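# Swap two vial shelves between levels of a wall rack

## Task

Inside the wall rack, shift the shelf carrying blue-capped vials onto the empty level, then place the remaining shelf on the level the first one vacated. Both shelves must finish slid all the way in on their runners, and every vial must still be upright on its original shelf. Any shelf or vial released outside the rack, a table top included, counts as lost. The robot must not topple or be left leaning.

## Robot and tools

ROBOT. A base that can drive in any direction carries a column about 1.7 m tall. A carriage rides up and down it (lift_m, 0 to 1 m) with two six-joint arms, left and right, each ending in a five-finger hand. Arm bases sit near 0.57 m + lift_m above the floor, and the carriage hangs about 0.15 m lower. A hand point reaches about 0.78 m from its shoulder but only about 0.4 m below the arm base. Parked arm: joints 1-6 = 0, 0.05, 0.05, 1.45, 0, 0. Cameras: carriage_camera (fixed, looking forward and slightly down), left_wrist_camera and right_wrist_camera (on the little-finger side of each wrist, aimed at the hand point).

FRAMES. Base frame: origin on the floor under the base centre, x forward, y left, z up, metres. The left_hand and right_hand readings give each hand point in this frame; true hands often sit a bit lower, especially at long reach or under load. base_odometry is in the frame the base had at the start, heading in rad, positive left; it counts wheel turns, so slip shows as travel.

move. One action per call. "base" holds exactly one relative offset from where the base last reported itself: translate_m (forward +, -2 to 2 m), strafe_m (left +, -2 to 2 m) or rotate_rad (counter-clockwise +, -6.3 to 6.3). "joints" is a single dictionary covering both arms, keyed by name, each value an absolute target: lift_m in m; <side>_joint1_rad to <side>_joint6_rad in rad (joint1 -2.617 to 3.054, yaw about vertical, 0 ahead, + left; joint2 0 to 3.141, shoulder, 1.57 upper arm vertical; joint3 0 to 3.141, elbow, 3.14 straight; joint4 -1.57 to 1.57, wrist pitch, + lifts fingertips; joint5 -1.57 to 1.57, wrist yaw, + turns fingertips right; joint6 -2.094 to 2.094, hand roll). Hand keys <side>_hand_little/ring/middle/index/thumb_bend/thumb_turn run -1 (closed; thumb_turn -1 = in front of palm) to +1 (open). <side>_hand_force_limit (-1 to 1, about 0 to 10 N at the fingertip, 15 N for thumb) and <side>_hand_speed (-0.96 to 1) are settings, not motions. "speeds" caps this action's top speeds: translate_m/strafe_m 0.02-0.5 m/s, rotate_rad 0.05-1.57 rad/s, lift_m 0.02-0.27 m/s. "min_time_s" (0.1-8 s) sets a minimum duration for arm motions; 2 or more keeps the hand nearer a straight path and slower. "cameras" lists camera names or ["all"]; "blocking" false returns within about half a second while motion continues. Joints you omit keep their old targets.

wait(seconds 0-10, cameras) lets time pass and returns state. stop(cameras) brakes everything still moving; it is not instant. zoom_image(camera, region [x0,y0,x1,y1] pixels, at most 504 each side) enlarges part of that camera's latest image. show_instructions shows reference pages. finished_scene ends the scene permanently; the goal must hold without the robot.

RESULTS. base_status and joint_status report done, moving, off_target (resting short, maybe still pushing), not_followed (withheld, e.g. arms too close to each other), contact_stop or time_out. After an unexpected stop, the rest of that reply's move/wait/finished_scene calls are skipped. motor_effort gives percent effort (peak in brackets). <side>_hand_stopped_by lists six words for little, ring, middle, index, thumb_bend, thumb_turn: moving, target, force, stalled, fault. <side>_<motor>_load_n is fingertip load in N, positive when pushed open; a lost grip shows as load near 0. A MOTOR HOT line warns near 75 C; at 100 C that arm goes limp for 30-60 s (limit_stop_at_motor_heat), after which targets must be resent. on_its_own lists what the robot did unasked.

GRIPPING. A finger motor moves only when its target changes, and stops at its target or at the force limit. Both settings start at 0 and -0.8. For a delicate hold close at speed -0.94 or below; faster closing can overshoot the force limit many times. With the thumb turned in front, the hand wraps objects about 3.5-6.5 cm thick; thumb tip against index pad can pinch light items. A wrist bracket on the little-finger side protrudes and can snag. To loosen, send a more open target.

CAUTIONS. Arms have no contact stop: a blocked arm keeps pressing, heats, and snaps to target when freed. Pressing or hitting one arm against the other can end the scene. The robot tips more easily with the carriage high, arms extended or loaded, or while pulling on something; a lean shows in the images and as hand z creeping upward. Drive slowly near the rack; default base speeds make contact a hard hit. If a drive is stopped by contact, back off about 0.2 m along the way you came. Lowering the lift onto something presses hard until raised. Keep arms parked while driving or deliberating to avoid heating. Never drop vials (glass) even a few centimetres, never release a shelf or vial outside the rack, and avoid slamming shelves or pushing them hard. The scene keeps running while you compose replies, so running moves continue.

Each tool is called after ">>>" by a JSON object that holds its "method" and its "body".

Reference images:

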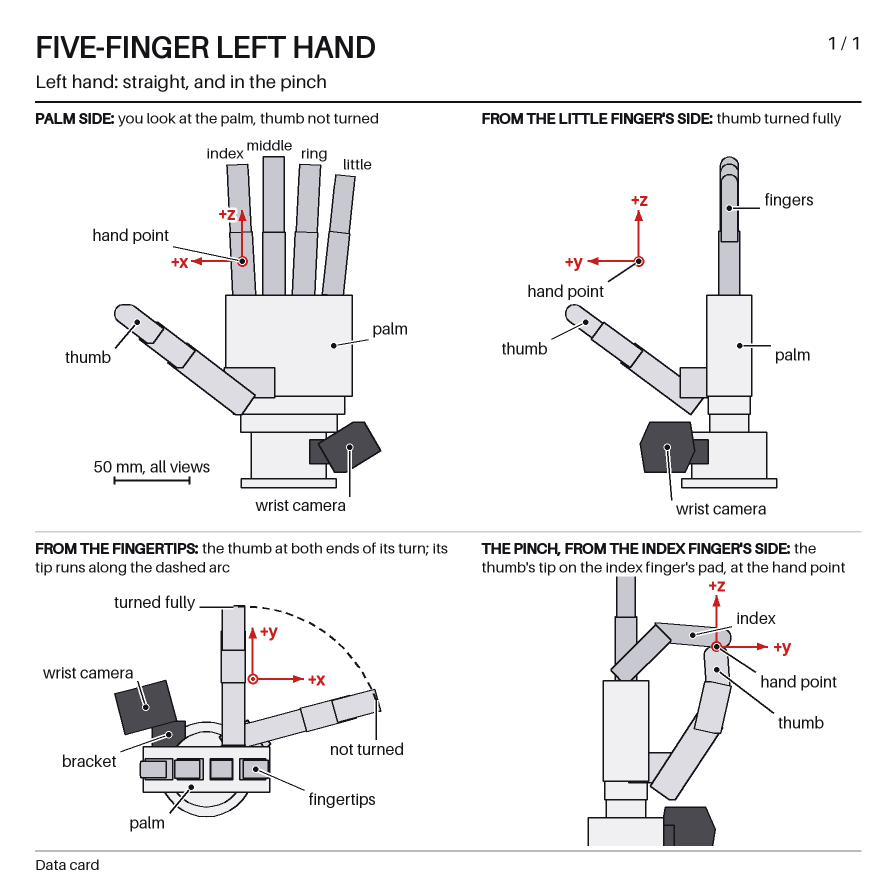

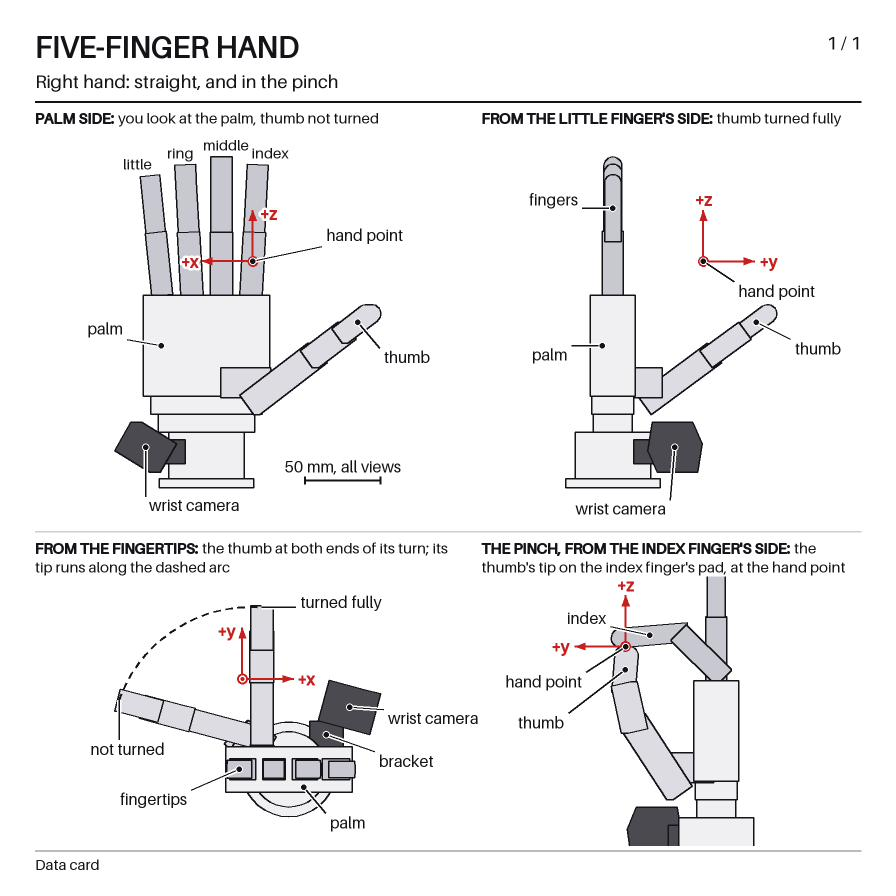

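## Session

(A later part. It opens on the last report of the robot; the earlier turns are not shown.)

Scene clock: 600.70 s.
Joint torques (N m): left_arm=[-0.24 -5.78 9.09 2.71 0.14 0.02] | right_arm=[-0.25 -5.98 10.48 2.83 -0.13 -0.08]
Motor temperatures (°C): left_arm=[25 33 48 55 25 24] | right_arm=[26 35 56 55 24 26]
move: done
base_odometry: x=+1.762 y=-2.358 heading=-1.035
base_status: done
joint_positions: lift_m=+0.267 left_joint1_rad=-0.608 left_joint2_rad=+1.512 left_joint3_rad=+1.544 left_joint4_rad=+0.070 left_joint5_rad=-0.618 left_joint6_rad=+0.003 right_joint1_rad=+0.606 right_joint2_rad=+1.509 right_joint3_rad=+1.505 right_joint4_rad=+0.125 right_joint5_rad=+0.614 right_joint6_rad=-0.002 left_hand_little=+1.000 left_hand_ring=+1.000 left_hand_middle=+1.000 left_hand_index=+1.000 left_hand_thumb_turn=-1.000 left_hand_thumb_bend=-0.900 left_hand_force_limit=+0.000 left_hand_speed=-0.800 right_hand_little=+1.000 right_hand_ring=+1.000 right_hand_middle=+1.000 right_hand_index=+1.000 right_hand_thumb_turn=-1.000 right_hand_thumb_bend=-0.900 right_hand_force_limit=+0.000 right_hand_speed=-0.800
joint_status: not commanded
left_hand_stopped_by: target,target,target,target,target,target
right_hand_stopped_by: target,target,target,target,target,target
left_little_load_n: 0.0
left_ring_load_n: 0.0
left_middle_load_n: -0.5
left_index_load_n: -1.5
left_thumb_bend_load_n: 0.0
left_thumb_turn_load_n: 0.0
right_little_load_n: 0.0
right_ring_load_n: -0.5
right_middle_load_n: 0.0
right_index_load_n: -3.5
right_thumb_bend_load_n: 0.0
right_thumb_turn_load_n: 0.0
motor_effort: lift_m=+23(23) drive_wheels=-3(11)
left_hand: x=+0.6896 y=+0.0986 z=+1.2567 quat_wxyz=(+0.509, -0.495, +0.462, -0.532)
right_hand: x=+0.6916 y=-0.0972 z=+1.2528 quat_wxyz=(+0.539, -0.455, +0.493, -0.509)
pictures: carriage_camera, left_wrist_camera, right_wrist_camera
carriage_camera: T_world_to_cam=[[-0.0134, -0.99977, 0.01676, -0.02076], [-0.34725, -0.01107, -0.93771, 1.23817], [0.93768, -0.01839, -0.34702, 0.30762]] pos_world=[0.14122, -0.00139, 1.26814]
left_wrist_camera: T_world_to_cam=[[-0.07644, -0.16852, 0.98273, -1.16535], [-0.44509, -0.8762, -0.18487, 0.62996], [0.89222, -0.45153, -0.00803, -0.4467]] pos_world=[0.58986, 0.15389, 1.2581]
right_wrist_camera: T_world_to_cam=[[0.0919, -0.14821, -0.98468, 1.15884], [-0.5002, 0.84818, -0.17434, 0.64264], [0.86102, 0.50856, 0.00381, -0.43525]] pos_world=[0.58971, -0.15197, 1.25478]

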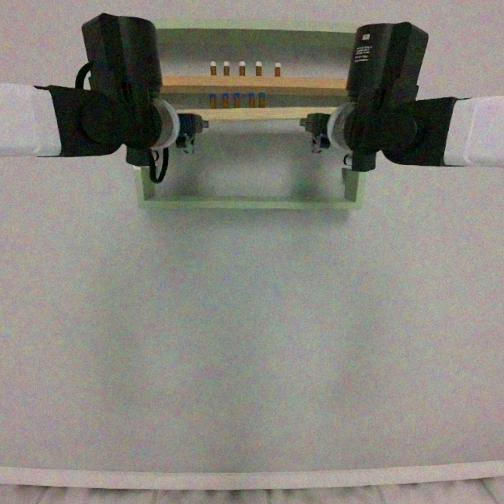

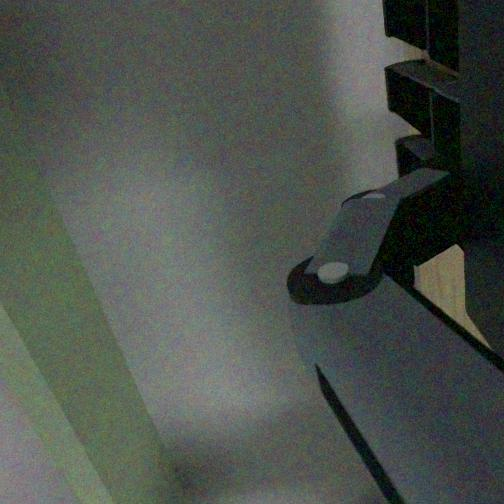

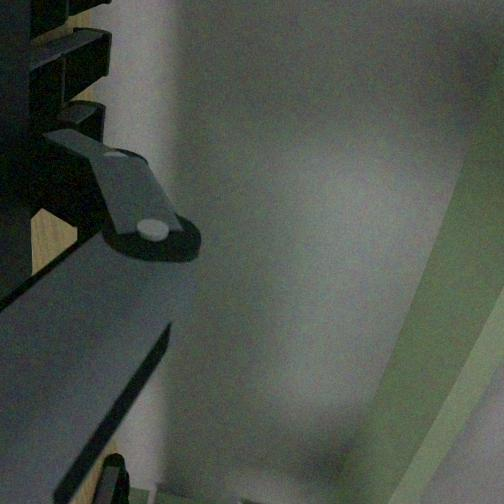

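>>> {"method": "move", "body": {"base": {"translate_m": 0.03}, "speeds": {"translate_m": 0.03}, "cameras": ["carriage_camera"]}}

>>> {"method": "zoom_image", "body": {"camera": "carriage_camera", "region": [125, 30, 385, 210]}}

Scene clock: 609.50 s.
Joint torques (N m): left_arm=[-0.25 -5.91 9.13 2.71 0.12 0] | right_arm=[-0.31 -5.98 10.55 2.83 -0.11 -0.07]
Motor temperatures (°C): left_arm=[25 33 48 56 25 24] | right_arm=[26 35 57 56 24 26]
move: done
base_odometry: x=+1.778 y=-2.384 heading=-1.035
base_status: done
joint_positions: lift_m=+0.267 left_joint1_rad=-0.608 left_joint2_rad=+1.512 left_joint3_rad=+1.544 left_joint4_rad=+0.070 left_joint5_rad=-0.618 left_joint6_rad=+0.003 right_joint1_rad=+0.606 right_joint2_rad=+1.509 right_joint3_rad=+1.505 right_joint4_rad=+0.125 right_joint5_rad=+0.614 right_joint6_rad=-0.002 left_hand_little=+1.000 left_hand_ring=+1.000 left_hand_middle=+1.000 left_hand_index=+1.000 left_hand_thumb_turn=-1.000 left_hand_thumb_bend=-0.900 left_hand_force_limit=+0.000 left_hand_speed=-0.800 right_hand_little=+1.000 right_hand_ring=+1.000 right_hand_middle=+1.000 right_hand_index=+1.000 right_hand_thumb_turn=-1.000 right_hand_thumb_bend=-0.900 right_hand_force_limit=+0.000 right_hand_speed=-0.800
joint_status: not commanded
left_hand_stopped_by: target,target,target,target,target,target
right_hand_stopped_by: target,target,target,target,target,target
left_little_load_n: 0.0
left_ring_load_n: 0.0
left_middle_load_n: -0.5
left_index_load_n: -1.5
left_thumb_bend_load_n: 0.0
left_thumb_turn_load_n: 0.0
right_little_load_n: 0.0
right_ring_load_n: 0.0
right_middle_load_n: 0.0
right_index_load_n: -3.5
right_thumb_bend_load_n: 0.0
right_thumb_turn_load_n: 0.0
motor_effort: lift_m=+23(23) drive_wheels=-3(11)
left_hand: x=+0.6897 y=+0.0985 z=+1.2564 quat_wxyz=(+0.509, -0.495, +0.462, -0.531)
right_hand: x=+0.6917 y=-0.0971 z=+1.2524 quat_wxyz=(+0.538, -0.456, +0.493, -0.509)
carriage_camera: T_world_to_cam=[[-0.0134, -0.99977, 0.01676, -0.02076], [-0.34725, -0.01107, -0.93771, 1.23817], [0.93768, -0.01839, -0.34702, 0.30762]] pos_world=[0.14122, -0.00139, 1.26814]

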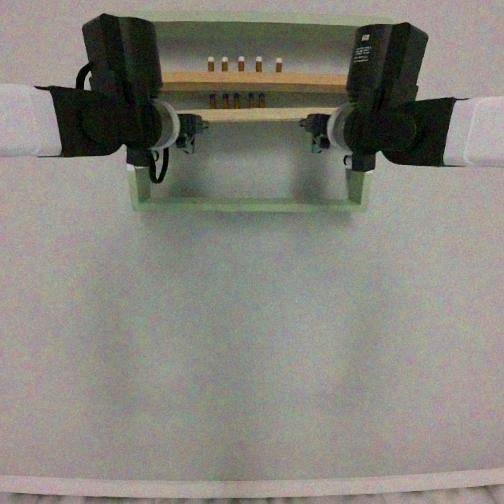

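Scaled by 1.938 from the camera's image (finer frame: 720x720).

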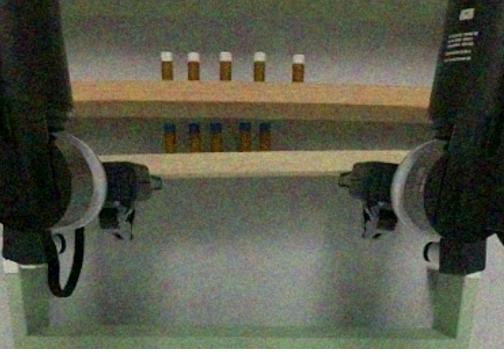

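>>> {"method": "move", "body": {"base": {"translate_m": 0.018}, "speeds": {"translate_m": 0.03}, "cameras": ["all"]}}

>>> {"method": "zoom_image", "body": {"camera": "carriage_camera", "region": [125, 30, 385, 210]}}

Scene clock: 613.77 s.
Joint torques (N m): left_arm=[-0.28 -5.98 9.21 2.69 0.13 0.01] | right_arm=[-0.23 -6.11 10.56 2.83 -0.13 -0.07]
Motor temperatures (°C): left_arm=[25 33 48 56 25 24] | right_arm=[26 35 58 56 24 26]
move: done
base_odometry: x=+1.787 y=-2.400 heading=-1.036
base_status: done
joint_positions: lift_m=+0.267 left_joint1_rad=-0.608 left_joint2_rad=+1.513 left_joint3_rad=+1.544 left_joint4_rad=+0.069 left_joint5_rad=-0.618 left_joint6_rad=+0.003 right_joint1_rad=+0.606 right_joint2_rad=+1.510 right_joint3_rad=+1.505 right_joint4_rad=+0.127 right_joint5_rad=+0.614 right_joint6_rad=-0.002 left_hand_little=+1.000 left_hand_ring=+1.000 left_hand_middle=+1.000 left_hand_index=+1.000 left_hand_thumb_turn=-1.000 left_hand_thumb_bend=-0.900 left_hand_force_limit=+0.000 left_hand_speed=-0.800 right_hand_little=+1.000 right_hand_ring=+1.000 right_hand_middle=+1.000 right_hand_index=+1.000 right_hand_thumb_turn=-1.000 right_hand_thumb_bend=-0.900 right_hand_force_limit=+0.000 right_hand_speed=-0.800
joint_status: not commanded
left_hand_stopped_by: target,target,target,target,target,target
right_hand_stopped_by: target,target,target,target,target,target
left_little_load_n: 0.0
left_ring_load_n: -0.5
left_middle_load_n: -1.0
left_index_load_n: -0.5
left_thumb_bend_load_n: 0.0
left_thumb_turn_load_n: 0.0
right_little_load_n: 0.0
right_ring_load_n: 0.0
right_middle_load_n: 0.0
right_index_load_n: -3.5
right_thumb_bend_load_n: 0.0
right_thumb_turn_load_n: 0.0
motor_effort: lift_m=+23(23) drive_wheels=+2(12)
left_hand: x=+0.6899 y=+0.0984 z=+1.2560 quat_wxyz=(+0.509, -0.495, +0.462, -0.531)
right_hand: x=+0.6920 y=-0.0969 z=+1.2527 quat_wxyz=(+0.539, -0.455, +0.493, -0.509)
pictures: carriage_camera, left_wrist_camera, right_wrist_camera
carriage_camera: T_world_to_cam=[[-0.0134, -0.99977, 0.01676, -0.02076], [-0.34725, -0.01107, -0.93771, 1.23817], [0.93768, -0.01839, -0.34702, 0.30762]] pos_world=[0.14122, -0.00139, 1.26814]
left_wrist_camera: T_world_to_cam=[[-0.07486, -0.16956, 0.98267, -1.16547], [-0.44531, -0.87604, -0.18508, 0.63018], [0.89224, -0.45144, -0.00993, -0.44469]] pos_world=[0.59016, 0.15369, 1.25749]
right_wrist_camera: T_world_to_cam=[[0.09255, -0.14817, -0.98462, 1.15819], [-0.50001, 0.84823, -0.17464, 0.64287], [0.86106, 0.50848, 0.00442, -0.43662]] pos_world=[0.59021, -0.15168, 1.25458]

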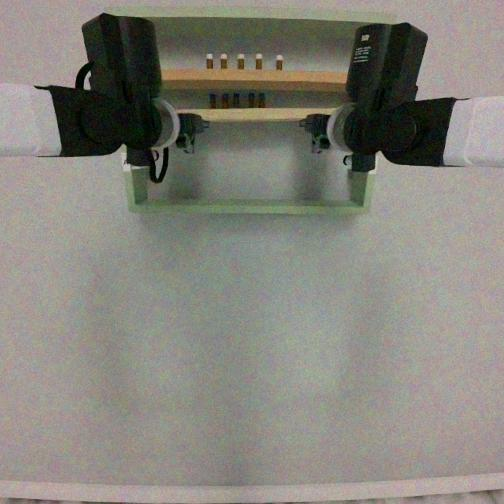

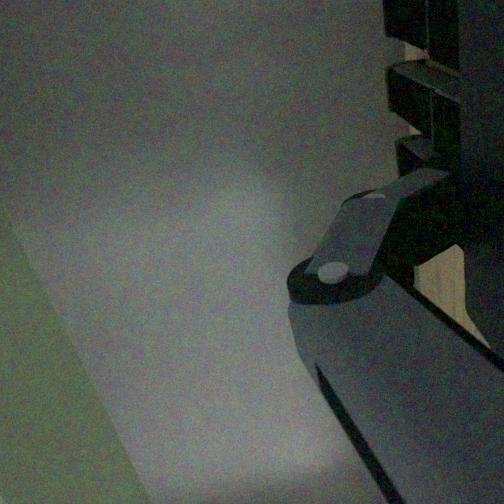

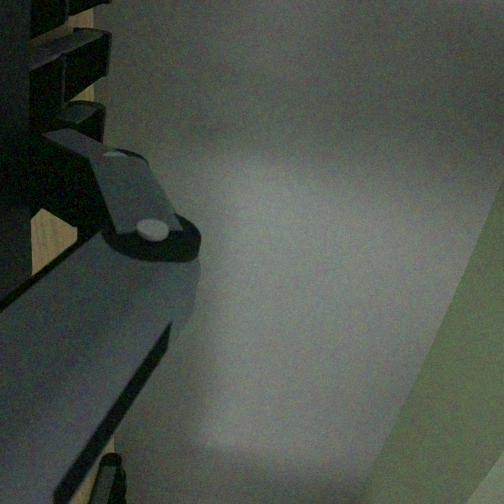

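Scaled by 1.938 from the camera's image (finer frame: 720x720).

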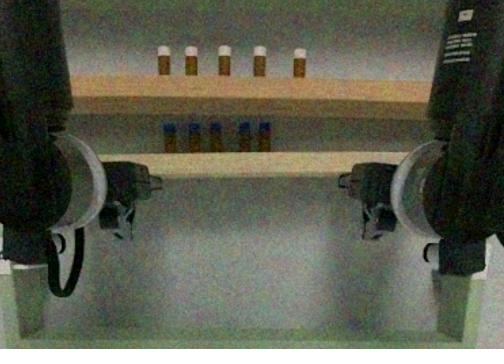

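>>> {"method": "move", "body": {"joints": {"lift_m": 0.257}, "speeds": {"lift_m": 0.02}}}

>>> {"method": "move", "body": {"joints": {"lift_m": 0.251}, "speeds": {"lift_m": 0.02}, "cameras": ["carriage_camera"]}}

>>> {"method": "zoom_image", "body": {"camera": "carriage_camera", "region": [125, 30, 385, 210]}}

Scene clock: 618.80 s.
Joint torques (N m): left_arm=[-0.31 -6 9.22 2.66 0.14 0.03] | right_arm=[-0.2 -6.12 10.56 2.89 -0.14 -0.07]
Motor temperatures (°C): left_arm=[25 33 48 57 25 24] | right_arm=[26 35 58 57 24 25]
move: done
base_odometry: x=+1.787 y=-2.400 heading=-1.036
base_status: not commanded
joint_positions: lift_m=+0.257 left_joint1_rad=-0.608 left_joint2_rad=+1.513 left_joint3_rad=+1.544 left_joint4_rad=+0.075 left_joint5_rad=-0.618 left_joint6_rad=+0.003 right_joint1_rad=+0.606 right_joint2_rad=+1.510 right_joint3_rad=+1.505 right_joint4_rad=+0.121 right_joint5_rad=+0.614 right_joint6_rad=-0.002 left_hand_little=+1.000 left_hand_ring=+1.000 left_hand_middle=+1.000 left_hand_index=+1.000 left_hand_thumb_turn=-1.000 left_hand_thumb_bend=-0.900 left_hand_force_limit=+0.000 left_hand_speed=-0.800 right_hand_little=+1.000 right_hand_ring=+1.000 right_hand_middle=+1.000 right_hand_index=+1.000 right_hand_thumb_turn=-1.000 right_hand_thumb_bend=-0.900 right_hand_force_limit=+0.000 right_hand_speed=-0.800
joint_status: all done
left_hand_stopped_by: target,target,target,target,target,target
right_hand_stopped_by: target,target,target,target,target,target
left_little_load_n: 0.0
left_ring_load_n: -0.5
left_middle_load_n: 0.0
left_index_load_n: -2.0
left_thumb_bend_load_n: 0.0
left_thumb_turn_load_n: 0.0
right_little_load_n: 0.0
right_ring_load_n: 0.0
right_middle_load_n: 0.0
right_index_load_n: -3.0
right_thumb_bend_load_n: 0.0
right_thumb_turn_load_n: 0.0
motor_effort: lift_m=+19(20) drive_wheels=+2(2)
left_hand: x=+0.6901 y=+0.0983 z=+1.2481 quat_wxyz=(+0.509, -0.495, +0.460, -0.533)
right_hand: x=+0.6918 y=-0.0971 z=+1.2417 quat_wxyz=(+0.537, -0.457, +0.493, -0.509)
pictures: none

Scene clock: 619.37 s.
Joint torques (N m): left_arm=[-0.31 -5.96 9.11 2.53 0.15 0.02] | right_arm=[-0.27 -6.04 10.47 2.84 -0.14 -0.06]
Motor temperatures (°C): left_arm=[25 33 48 56 25 24] | right_arm=[26 35 58 57 24 25]
move: done
base_odometry: x=+1.787 y=-2.400 heading=-1.036
base_status: not commanded
joint_positions: lift_m=+0.251 left_joint1_rad=-0.608 left_joint2_rad=+1.513 left_joint3_rad=+1.544 left_joint4_rad=+0.083 left_joint5_rad=-0.618 left_joint6_rad=+0.003 right_joint1_rad=+0.606 right_joint2_rad=+1.510 right_joint3_rad=+1.505 right_joint4_rad=+0.125 right_joint5_rad=+0.614 right_joint6_rad=-0.003 left_hand_little=+1.000 left_hand_ring=+1.000 left_hand_middle=+1.000 left_hand_index=+1.000 left_hand_thumb_turn=-1.000 left_hand_thumb_bend=-0.900 left_hand_force_limit=+0.000 left_hand_speed=-0.800 right_hand_little=+1.000 right_hand_ring=+1.000 right_hand_middle=+1.000 right_hand_index=+1.000 right_hand_thumb_turn=-1.000 right_hand_thumb_bend=-0.900 right_hand_force_limit=+0.000 right_hand_speed=-0.800
joint_status: all done
left_hand_stopped_by: target,target,target,target,target,target
right_hand_stopped_by: target,target,target,target,target,target
left_little_load_n: 0.0
left_ring_load_n: 0.0
left_middle_load_n: 0.0
left_index_load_n: -2.0
left_thumb_bend_load_n: 0.0
left_thumb_turn_load_n: 0.0
right_little_load_n: 0.0
right_ring_load_n: 0.0
right_middle_load_n: 0.0
right_index_load_n: -3.0
right_thumb_bend_load_n: 0.5
right_thumb_turn_load_n: 0.0
motor_effort: lift_m=+19(20) drive_wheels=+1(3)
left_hand: x=+0.6903 y=+0.0981 z=+1.2442 quat_wxyz=(+0.510, -0.494, +0.457, -0.536)
right_hand: x=+0.6919 y=-0.0970 z=+1.2366 quat_wxyz=(+0.538, -0.456, +0.493, -0.509)
carriage_camera: T_world_to_cam=[[-0.0134, -0.99977, 0.01676, -0.0205], [-0.34725, -0.01107, -0.93771, 1.22373], [0.93768, -0.01839, -0.34702, 0.30228]] pos_world=[0.14122, -0.00139, 1.25274]

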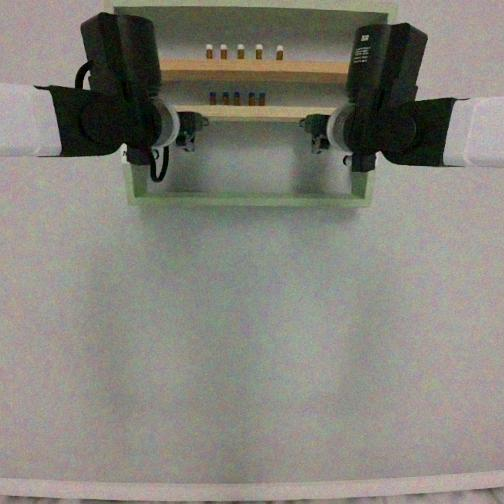

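Scaled by 1.938 from the camera's image (finer frame: 720x720).

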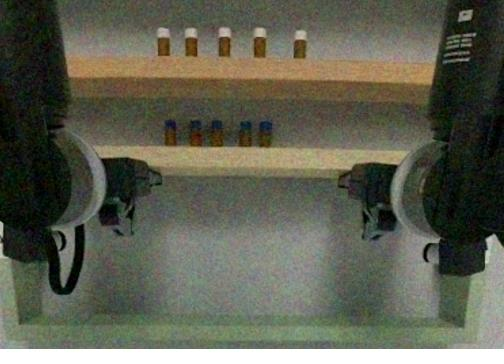

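>>> {"method": "move", "body": {"joints": {"lift_m": 0.245}, "speeds": {"lift_m": 0.02}}}

>>> {"method": "move", "body": {"joints": {"lift_m": 0.239}, "speeds": {"lift_m": 0.02}, "cameras": ["carriage_camera"]}}

>>> {"method": "zoom_image", "body": {"camera": "carriage_camera", "region": [125, 30, 385, 210]}}

Scene clock: 623.40 s.
Joint torques (N m): left_arm=[-0.21 -5.97 9.1 2.35 0.17 0] | right_arm=[-0.24 -6.08 10.5 2.63 -0.14 -0.06]
Motor temperatures (°C): left_arm=[25 32 48 55 25 24] | right_arm=[26 35 59 57 24 25]
move: done
base_odometry: x=+1.787 y=-2.400 heading=-1.036
base_status: not commanded
joint_positions: lift_m=+0.245 left_joint1_rad=-0.608 left_joint2_rad=+1.513 left_joint3_rad=+1.544 left_joint4_rad=+0.101 left_joint5_rad=-0.618 left_joint6_rad=+0.003 right_joint1_rad=+0.606 right_joint2_rad=+1.510 right_joint3_rad=+1.505 right_joint4_rad=+0.141 right_joint5_rad=+0.614 right_joint6_rad=-0.003 left_hand_little=+1.000 left_hand_ring=+1.000 left_hand_middle=+1.000 left_hand_index=+1.000 left_hand_thumb_turn=-1.000 left_hand_thumb_bend=-0.900 left_hand_force_limit=+0.000 left_hand_speed=-0.800 right_hand_little=+1.000 right_hand_ring=+1.000 right_hand_middle=+1.000 right_hand_index=+1.000 right_hand_thumb_turn=-1.000 right_hand_thumb_bend=-0.900 right_hand_force_limit=+0.000 right_hand_speed=-0.800
joint_status: all done
left_hand_stopped_by: target,target,target,target,target,target
right_hand_stopped_by: target,target,target,target,target,target
left_little_load_n: 0.0
left_ring_load_n: 0.0
left_middle_load_n: 0.0
left_index_load_n: -1.0
left_thumb_bend_load_n: 0.0
left_thumb_turn_load_n: 0.0
right_little_load_n: 0.0
right_ring_load_n: -0.5
right_middle_load_n: 0.0
right_index_load_n: -2.5
right_thumb_bend_load_n: 0.5
right_thumb_turn_load_n: 0.0
motor_effort: lift_m=+19(19) drive_wheels=+2(3)
left_hand: x=+0.6907 y=+0.0979 z=+1.2427 quat_wxyz=(+0.510, -0.493, +0.451, -0.541)
right_hand: x=+0.6923 y=-0.0968 z=+1.2349 quat_wxyz=(+0.544, -0.450, +0.492, -0.510)
pictures: none

Scene clock: 624.00 s.
Joint torques (N m): left_arm=[-0.2 -5.98 9.2 2.19 0.18 0.03] | right_arm=[-0.28 -6.05 10.06 2.54 -0.15 -0.06]
Motor temperatures (°C): left_arm=[25 32 48 55 25 24] | right_arm=[26 35 58 57 24 25]
move: done
base_odometry: x=+1.787 y=-2.400 heading=-1.036
base_status: not commanded
joint_positions: lift_m=+0.239 left_joint1_rad=-0.608 left_joint2_rad=+1.513 left_joint3_rad=+1.544 left_joint4_rad=+0.118 left_joint5_rad=-0.618 left_joint6_rad=+0.003 right_joint1_rad=+0.606 right_joint2_rad=+1.510 right_joint3_rad=+1.510 right_joint4_rad=+0.150 right_joint5_rad=+0.614 right_joint6_rad=-0.003 left_hand_little=+1.000 left_hand_ring=+1.000 left_hand_middle=+1.000 left_hand_index=+1.000 left_hand_thumb_turn=-1.000 left_hand_thumb_bend=-0.900 left_hand_force_limit=+0.000 left_hand_speed=-0.800 right_hand_little=+1.000 right_hand_ring=+1.000 right_hand_middle=+1.000 right_hand_index=+1.000 right_hand_thumb_turn=-1.000 right_hand_thumb_bend=-0.900 right_hand_force_limit=+0.000 right_hand_speed=-0.800
joint_status: all done
left_hand_stopped_by: target,target,target,target,target,target
right_hand_stopped_by: target,target,target,target,target,target
left_little_load_n: 0.0
left_ring_load_n: 0.0
left_middle_load_n: 0.0
left_index_load_n: -0.5
left_thumb_bend_load_n: 0.0
left_thumb_turn_load_n: 0.0
right_little_load_n: 0.0
right_ring_load_n: 0.0
right_middle_load_n: 0.0
right_index_load_n: -1.5
right_thumb_bend_load_n: 0.0
right_thumb_turn_load_n: 0.0
motor_effort: lift_m=+19(19) drive_wheels=+2(3)
left_hand: x=+0.6910 y=+0.0976 z=+1.2411 quat_wxyz=(+0.511, -0.492, +0.445, -0.547)
right_hand: x=+0.6923 y=-0.0967 z=+1.2338 quat_wxyz=(+0.548, -0.445, +0.491, -0.511)
carriage_camera: T_world_to_cam=[[-0.0134, -0.99977, 0.01676, -0.0203], [-0.34725, -0.01107, -0.93771, 1.21248], [0.93768, -0.01839, -0.34702, 0.29812]] pos_world=[0.14122, -0.00139, 1.24074]

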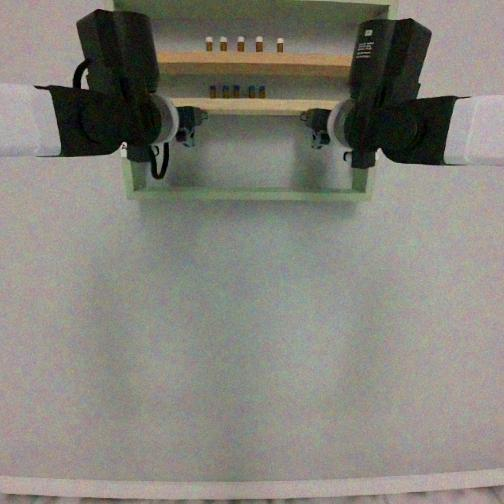

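Scaled by 1.938 from the camera's image (finer frame: 720x720).

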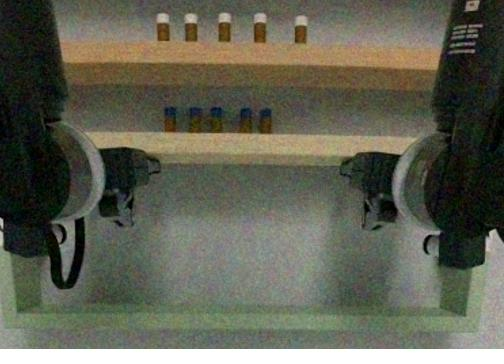

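>>> {"method": "move", "body": {"joints": {"lift_m": 0.229}, "speeds": {"lift_m": 0.02}}}

>>> {"method": "move", "body": {"joints": {"lift_m": 0.219}, "speeds": {"lift_m": 0.02}, "cameras": ["all"]}}

>>> {"method": "zoom_image", "body": {"camera": "carriage_camera", "region": [125, 30, 385, 210]}}

Scene clock: 630.30 s.
Joint torques (N m): left_arm=[-0.28 -5.94 9.02 2.14 0.16 0.02] | right_arm=[-0.27 -6.01 9.58 2.27 -0.15 -0.06]
Motor temperatures (°C): left_arm=[25 32 48 54 25 24] | right_arm=[26 35 58 56 24 25]
move: done
base_odometry: x=+1.787 y=-2.400 heading=-1.036
base_status: not commanded
joint_positions: lift_m=+0.229 left_joint1_rad=-0.608 left_joint2_rad=+1.513 left_joint3_rad=+1.544 left_joint4_rad=+0.124 left_joint5_rad=-0.618 left_joint6_rad=+0.003 right_joint1_rad=+0.606 right_joint2_rad=+1.510 right_joint3_rad=+1.516 right_joint4_rad=+0.169 right_joint5_rad=+0.614 right_joint6_rad=-0.003 left_hand_little=+1.000 left_hand_ring=+1.000 left_hand_middle=+1.000 left_hand_index=+1.000 left_hand_thumb_turn=-1.000 left_hand_thumb_bend=-0.900 left_hand_force_limit=+0.000 left_hand_speed=-0.800 right_hand_little=+1.000 right_hand_ring=+1.000 right_hand_middle=+1.000 right_hand_index=+1.000 right_hand_thumb_turn=-1.000 right_hand_thumb_bend=-0.900 right_hand_force_limit=+0.000 right_hand_speed=-0.800
joint_status: all done
left_hand_stopped_by: target,target,target,target,target,target
right_hand_stopped_by: target,target,target,target,target,target
left_little_load_n: 0.0
left_ring_load_n: 0.0
left_middle_load_n: 0.0
left_index_load_n: 0.0
left_thumb_bend_load_n: 0.0
left_thumb_turn_load_n: 0.0
right_little_load_n: 0.0
right_ring_load_n: 0.0
right_middle_load_n: 0.0
right_index_load_n: -1.0
right_thumb_bend_load_n: 0.5
right_thumb_turn_load_n: 0.0
motor_effort: lift_m=+19(19) drive_wheels=+2(2)
left_hand: x=+0.6911 y=+0.0975 z=+1.2325 quat_wxyz=(+0.511, -0.491, +0.443, -0.549)
right_hand: x=+0.6924 y=-0.0967 z=+1.2316 quat_wxyz=(+0.556, -0.436, +0.489, -0.512)
pictures: none

Scene clock: 631.10 s.
Joint torques (N m): left_arm=[-0.24 -5.97 9.1 2.11 0.17 0.01] | right_arm=[-0.32 -6.06 9.13 2.04 -0.16 -0.06]
Motor temperatures (°C): left_arm=[25 32 48 54 25 24] | right_arm=[26 35 58 56 24 25]
move: done
base_odometry: x=+1.787 y=-2.400 heading=-1.036
base_status: not commanded
joint_positions: lift_m=+0.219 left_joint1_rad=-0.608 left_joint2_rad=+1.513 left_joint3_rad=+1.544 left_joint4_rad=+0.127 left_joint5_rad=-0.618 left_joint6_rad=+0.003 right_joint1_rad=+0.606 right_joint2_rad=+1.510 right_joint3_rad=+1.521 right_joint4_rad=+0.188 right_joint5_rad=+0.614 right_joint6_rad=-0.003 left_hand_little=+1.000 left_hand_ring=+1.000 left_hand_middle=+1.000 left_hand_index=+1.000 left_hand_thumb_turn=-1.000 left_hand_thumb_bend=-0.900 left_hand_force_limit=+0.000 left_hand_speed=-0.800 right_hand_little=+1.000 right_hand_ring=+1.000 right_hand_middle=+1.000 right_hand_index=+1.000 right_hand_thumb_turn=-1.000 right_hand_thumb_bend=-0.900 right_hand_force_limit=+0.000 right_hand_speed=-0.800
joint_status: all done
left_hand_stopped_by: target,target,target,target,target,target
right_hand_stopped_by: target,target,target,target,target,target
left_little_load_n: -0.5
left_ring_load_n: 0.0
left_middle_load_n: 0.0
left_index_load_n: 0.0
left_thumb_bend_load_n: 0.0
left_thumb_turn_load_n: 0.5
right_little_load_n: 0.0
right_ring_load_n: 0.0
right_middle_load_n: 0.0
right_index_load_n: 0.0
right_thumb_bend_load_n: 0.0
right_thumb_turn_load_n: 0.0
motor_effort: lift_m=+19(20) drive_wheels=+2(3)
left_hand: x=+0.6912 y=+0.0975 z=+1.2234 quat_wxyz=(+0.512, -0.491, +0.441, -0.550)
right_hand: x=+0.6924 y=-0.0967 z=+1.2289 quat_wxyz=(+0.564, -0.427, +0.487, -0.513)
pictures: carriage_camera, left_wrist_camera, right_wrist_camera
carriage_camera: T_world_to_cam=[[-0.0134, -0.99977, 0.01676, -0.01997], [-0.34725, -0.01107, -0.93771, 1.19382], [0.93768, -0.01839, -0.34702, 0.29121]] pos_world=[0.14122, -0.00139, 1.22084]
left_wrist_camera: T_world_to_cam=[[-0.12165, -0.13708, 0.98306, -1.10491], [-0.4367, -0.88202, -0.17703, 0.60873], [0.89134, -0.45084, 0.04744, -0.51626]] pos_world=[0.59159, 0.1527, 1.21845]
right_wrist_camera: T_world_to_cam=[[0.1545, -0.10604, -0.98228, 1.09303], [-0.48908, 0.85565, -0.1693, 0.62525], [0.85845, 0.50657, 0.08034, -0.52868]] pos_world=[0.59076, -0.15128, 1.22199]

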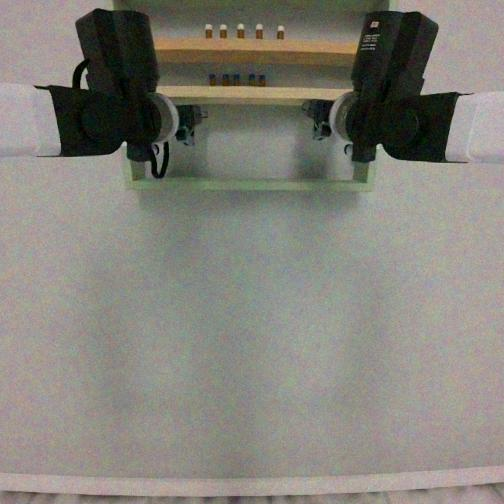

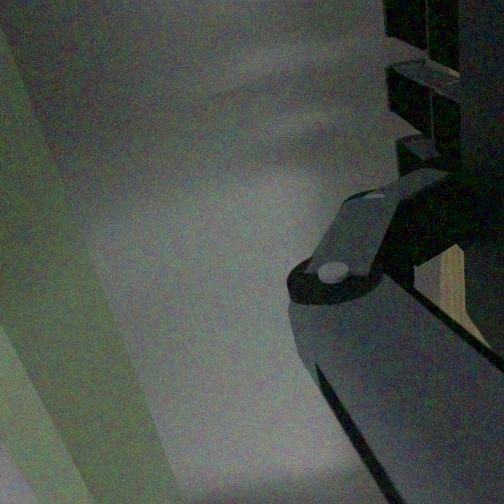

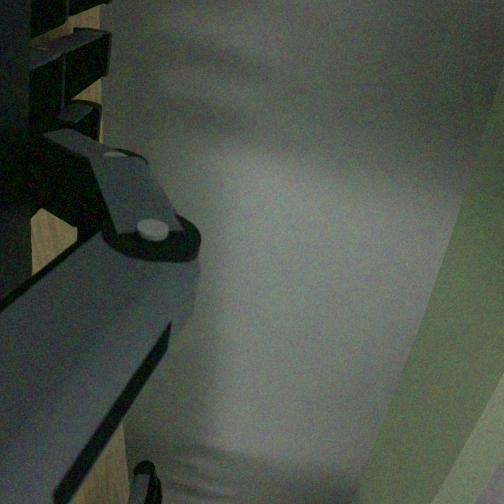

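Scaled by 1.938 from the camera's image (finer frame: 720x720).

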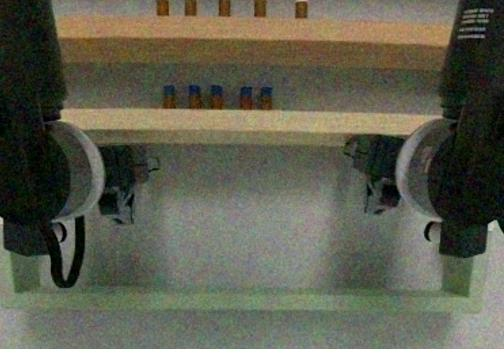

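>>> {"method": "move", "body": {"joints": {"lift_m": 0.203}, "speeds": {"lift_m": 0.03}}}

>>> {"method": "move", "body": {"base": {"translate_m": -0.12}, "speeds": {"translate_m": 0.05}, "cameras": ["all"]}}

>>> {"method": "zoom_image", "body": {"camera": "carriage_camera", "region": [125, 0, 385, 200]}}

Scene clock: 636.30 s.
Joint torques (N m): left_arm=[-0.17 -5.97 9.16 2.06 0.18 0.01] | right_arm=[-0.28 -6.02 8.98 1.98 -0.19 -0.05]
Motor temperatures (°C): left_arm=[25 32 48 53 25 24] | right_arm=[26 35 58 55 24 25]
move: done
base_odometry: x=+1.787 y=-2.400 heading=-1.036
base_status: not commanded
joint_positions: lift_m=+0.203 left_joint1_rad=-0.608 left_joint2_rad=+1.513 left_joint3_rad=+1.544 left_joint4_rad=+0.131 left_joint5_rad=-0.618 left_joint6_rad=+0.003 right_joint1_rad=+0.606 right_joint2_rad=+1.510 right_joint3_rad=+1.523 right_joint4_rad=+0.191 right_joint5_rad=+0.614 right_joint6_rad=-0.003 left_hand_little=+1.000 left_hand_ring=+1.000 left_hand_middle=+1.000 left_hand_index=+1.000 left_hand_thumb_turn=-1.000 left_hand_thumb_bend=-0.900 left_hand_force_limit=+0.000 left_hand_speed=-0.800 right_hand_little=+1.000 right_hand_ring=+1.000 right_hand_middle=+1.000 right_hand_index=+1.000 right_hand_thumb_turn=-1.000 right_hand_thumb_bend=-0.900 right_hand_force_limit=+0.000 right_hand_speed=-0.800
joint_status: all done
left_hand_stopped_by: target,target,target,target,target,target
right_hand_stopped_by: target,target,target,target,target,target
left_little_load_n: 0.0
left_ring_load_n: 0.0
left_middle_load_n: 0.0
left_index_load_n: 0.0
left_thumb_bend_load_n: 0.0
left_thumb_turn_load_n: 0.0
right_little_load_n: 0.0
right_ring_load_n: 0.0
right_middle_load_n: 0.0
right_index_load_n: 0.0
right_thumb_bend_load_n: 0.0
right_thumb_turn_load_n: 0.0
motor_effort: lift_m=+19(20) drive_wheels=+2(3)
left_hand: x=+0.6913 y=+0.0975 z=+1.2083 quat_wxyz=(+0.512, -0.491, +0.440, -0.551)
right_hand: x=+0.6923 y=-0.0967 z=+1.2149 quat_wxyz=(+0.566, -0.425, +0.486, -0.513)
pictures: none

Scene clock: 639.20 s.
Joint torques (N m): left_arm=[-0.23 -5.98 9.11 2.05 0.19 0] | right_arm=[-0.39 -6 8.95 1.95 -0.18 -0.06]
Motor temperatures (°C): left_arm=[25 32 48 52 25 24] | right_arm=[26 35 57 55 24 25]
move: done
base_odometry: x=+1.725 y=-2.297 heading=-1.036
base_status: done
joint_positions: lift_m=+0.203 left_joint1_rad=-0.608 left_joint2_rad=+1.513 left_joint3_rad=+1.544 left_joint4_rad=+0.133 left_joint5_rad=-0.618 left_joint6_rad=+0.003 right_joint1_rad=+0.607 right_joint2_rad=+1.510 right_joint3_rad=+1.523 right_joint4_rad=+0.193 right_joint5_rad=+0.614 right_joint6_rad=-0.003 left_hand_little=+1.000 left_hand_ring=+1.000 left_hand_middle=+1.000 left_hand_index=+1.000 left_hand_thumb_turn=-1.000 left_hand_thumb_bend=-0.900 left_hand_force_limit=+0.000 left_hand_speed=-0.800 right_hand_little=+1.000 right_hand_ring=+1.000 right_hand_middle=+1.000 right_hand_index=+1.000 right_hand_thumb_turn=-1.000 right_hand_thumb_bend=-0.900 right_hand_force_limit=+0.000 right_hand_speed=-0.800
joint_status: not commanded
left_hand_stopped_by: target,target,target,target,target,target
right_hand_stopped_by: target,target,target,target,target,target
left_little_load_n: 0.0
left_ring_load_n: 0.0
left_middle_load_n: 0.0
left_index_load_n: 0.0
left_thumb_bend_load_n: 0.0
left_thumb_turn_load_n: 0.0
right_little_load_n: 0.0
right_ring_load_n: 0.0
right_middle_load_n: 0.0
right_index_load_n: 0.0
right_thumb_bend_load_n: 0.0
right_thumb_turn_load_n: 0.0
motor_effort: lift_m=+19(19) drive_wheels=-4(12)
left_hand: x=+0.6911 y=+0.0970 z=+1.2087 quat_wxyz=(+0.511, -0.490, +0.440, -0.552)
right_hand: x=+0.6922 y=-0.0964 z=+1.2154 quat_wxyz=(+0.567, -0.425, +0.486, -0.513)
pictures: carriage_camera, left_wrist_camera, right_wrist_camera
carriage_camera: T_world_to_cam=[[-0.0134, -0.99977, 0.01676, -0.0197], [-0.34725, -0.01107, -0.93771, 1.17872], [0.93768, -0.01839, -0.34702, 0.28562]] pos_world=[0.14122, -0.00139, 1.20474]
left_wrist_camera: T_world_to_cam=[[-0.12615, -0.13397, 0.98292, -1.08758], [-0.43694, -0.88204, -0.1763, 0.60494], [0.8906, -0.45172, 0.05273, -0.52153]] pos_world=[0.5916, 0.15229, 1.20316]
right_wrist_camera: T_world_to_cam=[[0.16071, -0.10159, -0.98176, 1.07537], [-0.48868, 0.85602, -0.16857, 0.62155], [0.85753, 0.50686, 0.08793, -0.53611]] pos_world=[0.59064, -0.15109, 1.20767]

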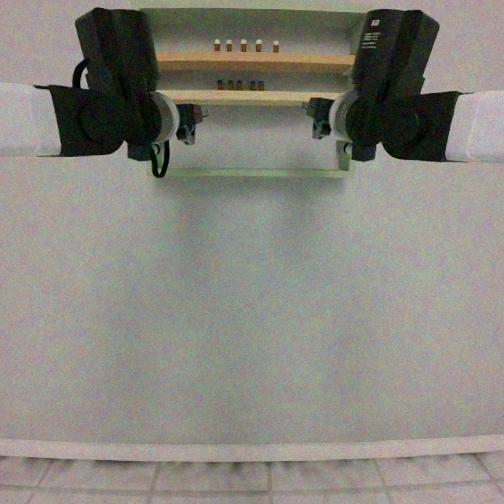

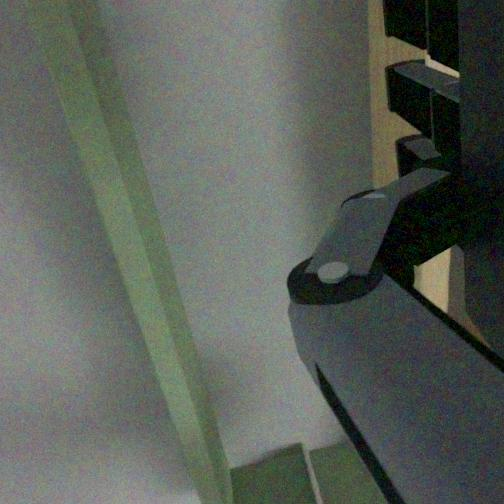

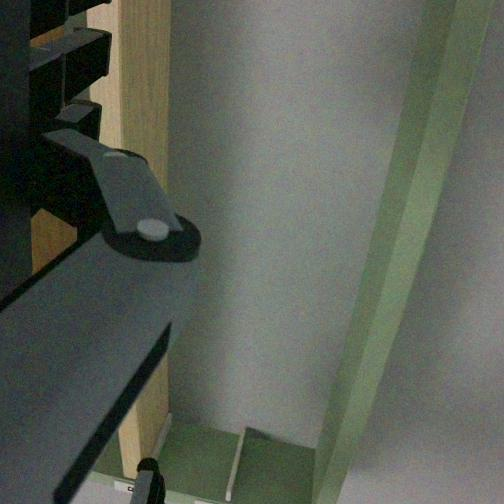

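Scaled by 1.938 from the camera's image (finer frame: 720x720).

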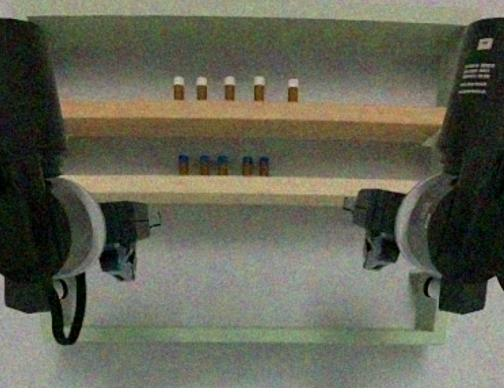

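>>> {"method": "zoom_image", "body": {"camera": "right_wrist_camera", "region": [60, 354, 260, 504]}}

>>> {"method": "zoom_image", "body": {"camera": "carriage_camera", "region": [200, 30, 290, 110]}}

Scaled by 2.520 from the camera's image (finer frame: 720x720).

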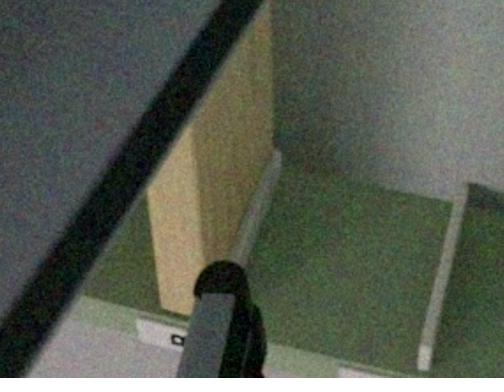

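Scaled by 5.600 from the camera's image (finer frame: 720x720).

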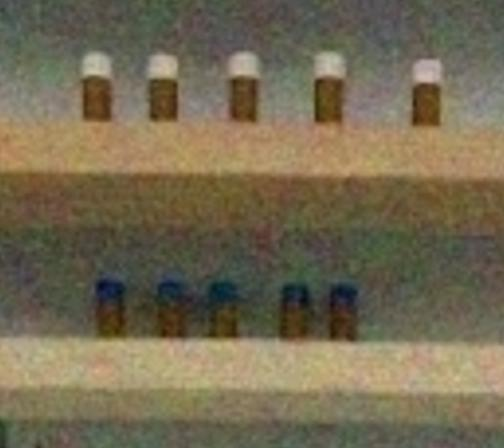

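>>> {"method": "move", "body": {"joints": {"left_joint4_rad":0.20,"right_joint3_rad":1.47,"right_joint4_rad":0.24}, "min_time_s": 1.5, "cameras": []}}

>>> {"method": "move", "body": {"joints": {"lift_m":0.277}, "speeds": {"lift_m":0.05}, "cameras": ["all"]}}

Scene clock: 669.93 s.
Joint torques (N m): left_arm=[-0.2 -5.91 9.16 2.14 0.19 0.02] | right_arm=[-0.32 -6.09 5.89 2.05 -0.18 -0.06]
move: done
base_odometry: x=+1.725 y=-2.297 heading=-1.036
base_status: not commanded
joint_positions: lift_m=+0.203 left_joint1_rad=-0.608 left_joint2_rad=+1.513 left_joint3_rad=+1.544 left_joint4_rad=+0.171 left_joint5_rad=-0.618 left_joint6_rad=+0.003 right_joint1_rad=+0.607 right_joint2_rad=+1.510 right_joint3_rad=+1.479 right_joint4_rad=+0.226 right_joint5_rad=+0.614 right_joint6_rad=-0.003 left_hand_little=+1.000 left_hand_ring=+1.000 left_hand_middle=+1.000 left_hand_index=+1.000 left_hand_thumb_turn=-1.000 left_hand_thumb_bend=-0.900 left_hand_force_limit=+0.000 left_hand_speed=-0.800 right_hand_little=+1.000 right_hand_ring=+1.000 right_hand_middle=+1.000 right_hand_index=+1.000 right_hand_thumb_turn=-1.000 right_hand_thumb_bend=-0.900 right_hand_force_limit=+0.000 right_hand_speed=-0.800
joint_status: all done
left_hand_stopped_by: target,target,target,target,target,target
right_hand_stopped_by: target,target,target,target,target,target
left_little_load_n: 0.0
left_ring_load_n: 0.0
left_middle_load_n: 0.0
left_index_load_n: 0.0
left_thumb_bend_load_n: 0.5
left_thumb_turn_load_n: 0.0
right_little_load_n: 0.0
right_ring_load_n: 0.0
right_middle_load_n: 0.0
right_index_load_n: 0.0
right_thumb_bend_load_n: 0.0
right_thumb_turn_load_n: 0.0
motor_effort: lift_m=+19(19) drive_wheels=-4(4)
left_hand: x=+0.6916 y=+0.0967 z=+1.2187 quat_wxyz=(+0.513, -0.487, +0.425, -0.565)
right_hand: x=+0.6942 y=-0.0950 z=+1.2014 quat_wxyz=(+0.563, -0.429, +0.487, -0.512)

Scene clock: 671.77 s.
Joint torques (N m): left_arm=[-0.14 -5.9 9.02 2.07 0.17 0.02] | right_arm=[-0.34 -6.16 6.12 1.98 -0.2 -0.06]
move: done
base_odometry: x=+1.725 y=-2.297 heading=-1.036
base_status: not commanded
joint_positions: lift_m=+0.277 left_joint1_rad=-0.608 left_joint2_rad=+1.513 left_joint3_rad=+1.545 left_joint4_rad=+0.179 left_joint5_rad=-0.618 left_joint6_rad=+0.003 right_joint1_rad=+0.607 right_joint2_rad=+1.510 right_joint3_rad=+1.476 right_joint4_rad=+0.233 right_joint5_rad=+0.614 right_joint6_rad=-0.003 left_hand_little=+1.000 left_hand_ring=+1.000 left_hand_middle=+1.000 left_hand_index=+1.000 left_hand_thumb_turn=-1.000 left_hand_thumb_bend=-0.900 left_hand_force_limit=+0.000 left_hand_speed=-0.800 right_hand_little=+1.000 right_hand_ring=+1.000 right_hand_middle=+1.000 right_hand_index=+1.000 right_hand_thumb_turn=-1.000 right_hand_thumb_bend=-0.900 right_hand_force_limit=+0.000 right_hand_speed=-0.800
joint_status: all done
left_hand_stopped_by: target,target,target,target,target,target
right_hand_stopped_by: target,target,target,target,target,target
left_little_load_n: 0.0
left_ring_load_n: 0.0
left_middle_load_n: 0.0
left_index_load_n: 0.0
left_thumb_bend_load_n: 0.0
left_thumb_turn_load_n: 0.0
right_little_load_n: 0.0
right_ring_load_n: 0.0
right_middle_load_n: 0.0
right_index_load_n: 0.0
right_thumb_bend_load_n: 0.0
right_thumb_turn_load_n: 0.0
motor_effort: lift_m=+22(26) drive_wheels=-4(4)
left_hand: x=+0.6915 y=+0.0967 z=+1.2948 quat_wxyz=(+0.513, -0.486, +0.422, -0.568)
right_hand: x=+0.6944 y=-0.0949 z=+1.2753 quat_wxyz=(+0.564, -0.427, +0.486, -0.512)
pictures: carriage_camera, left_wrist_camera, right_wrist_camera
carriage_camera: T_world_to_cam=[[-0.0134, -0.99977, 0.01676, -0.02093], [-0.34725, -0.01107, -0.93771, 1.24764], [0.93768, -0.01839, -0.34702, 0.31113]] pos_world=[0.14122, -0.00139, 1.27824]
left_wrist_camera: T_world_to_cam=[[-0.16454, -0.10718, 0.98053, -1.14507], [-0.43018, -0.88676, -0.16912, 0.60654], [0.88762, -0.44963, 0.0998, -0.5856]] pos_world=[0.5923, 0.15182, 1.28379]
right_wrist_camera: T_world_to_cam=[[0.15459, -0.10591, -0.98229, 1.13854], [-0.48977, 0.85526, -0.16929, 0.63299], [0.85804, 0.50726, 0.08034, -0.53464]] pos_world=[0.59276, -0.14958, 1.26849]

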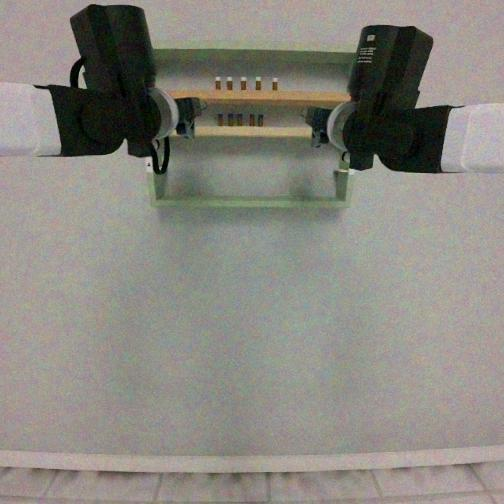

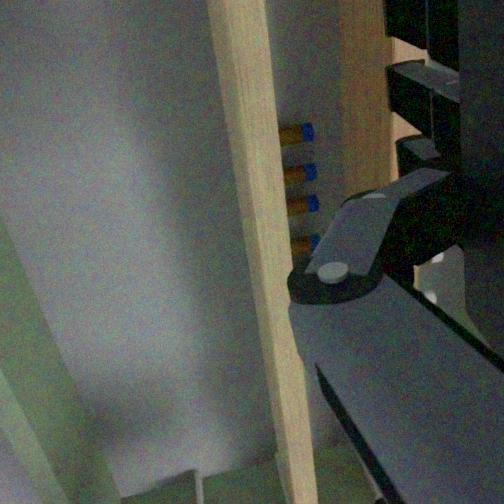

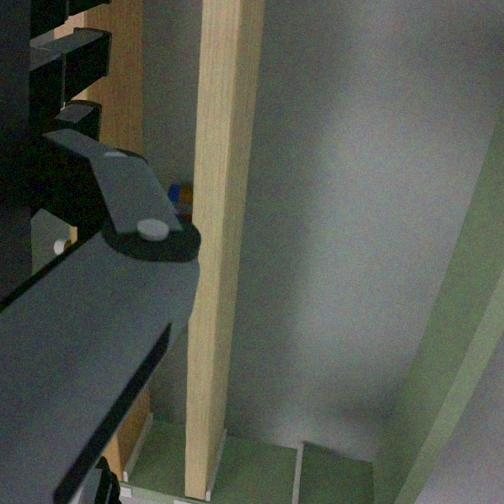

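>>> {"method": "zoom_image", "body": {"camera": "carriage_camera", "region": [140, 40, 360, 220]}}

Scaled by 2.291 from the camera's image (finer frame: 720x720).

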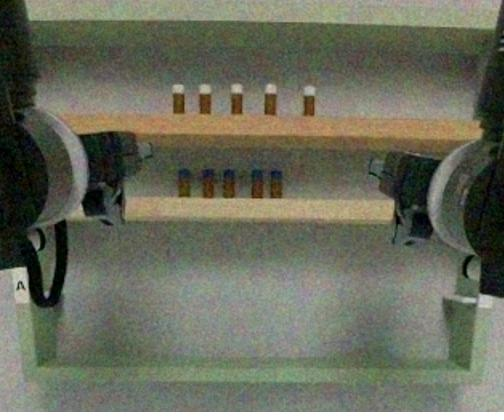

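>>> {"method": "move", "body": {"joints": {"right_joint3_rad":1.517}, "min_time_s": 1, "cameras": ["carriage_camera"]}}

>>> {"method": "zoom_image", "body": {"camera": "carriage_camera", "region": [140, 40, 360, 220]}}

Scene clock: 690.13 s.
Joint torques (N m): left_arm=[-0.25 -5.85 9.01 2.05 0.2 0.03] | right_arm=[-0.36 -6.05 9.11 1.96 -0.19 -0.06]
Motor temperatures (°C): left_arm=[25 32 47 49 25 24] | right_arm=[26 36 51 50 24 25]
move: done
base_odometry: x=+1.725 y=-2.297 heading=-1.036
base_status: not commanded
joint_positions: lift_m=+0.277 left_joint1_rad=-0.608 left_joint2_rad=+1.513 left_joint3_rad=+1.545 left_joint4_rad=+0.179 left_joint5_rad=-0.618 left_joint6_rad=+0.003 right_joint1_rad=+0.607 right_joint2_rad=+1.510 right_joint3_rad=+1.487 right_joint4_rad=+0.233 right_joint5_rad=+0.614 right_joint6_rad=-0.003 left_hand_little=+1.000 left_hand_ring=+1.000 left_hand_middle=+1.000 left_hand_index=+1.000 left_hand_thumb_turn=-1.000 left_hand_thumb_bend=-0.900 left_hand_force_limit=+0.000 left_hand_speed=-0.800 right_hand_little=+1.000 right_hand_ring=+1.000 right_hand_middle=+1.000 right_hand_index=+1.000 right_hand_thumb_turn=-1.000 right_hand_thumb_bend=-0.900 right_hand_force_limit=+0.000 right_hand_speed=-0.800
joint_status: all done
left_hand_stopped_by: target,target,target,target,target,target
right_hand_stopped_by: target,target,target,target,target,target
left_little_load_n: 0.0
left_ring_load_n: 0.0
left_middle_load_n: 0.0
left_index_load_n: 0.0
left_thumb_bend_load_n: 0.0
left_thumb_turn_load_n: 0.0
right_little_load_n: -0.5
right_ring_load_n: 0.0
right_middle_load_n: 0.0
right_index_load_n: 0.0
right_thumb_bend_load_n: 0.0
right_thumb_turn_load_n: 0.0
motor_effort: lift_m=+22(23) drive_wheels=-4(4)
left_hand: x=+0.6915 y=+0.0967 z=+1.2948 quat_wxyz=(+0.513, -0.486, +0.422, -0.568)
right_hand: x=+0.6940 y=-0.0951 z=+1.2807 quat_wxyz=(+0.568, -0.423, +0.486, -0.513)
carriage_camera: T_world_to_cam=[[-0.0134, -0.99977, 0.01676, -0.02093], [-0.34725, -0.01107, -0.93771, 1.24764], [0.93768, -0.01839, -0.34702, 0.31113]] pos_world=[0.14122, -0.00139, 1.27824]

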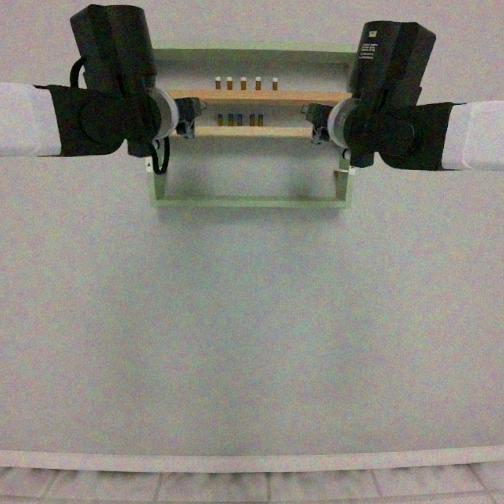

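Scaled by 2.291 from the camera's image (finer frame: 720x720).

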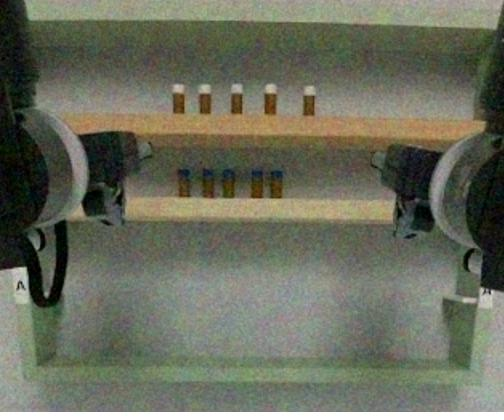

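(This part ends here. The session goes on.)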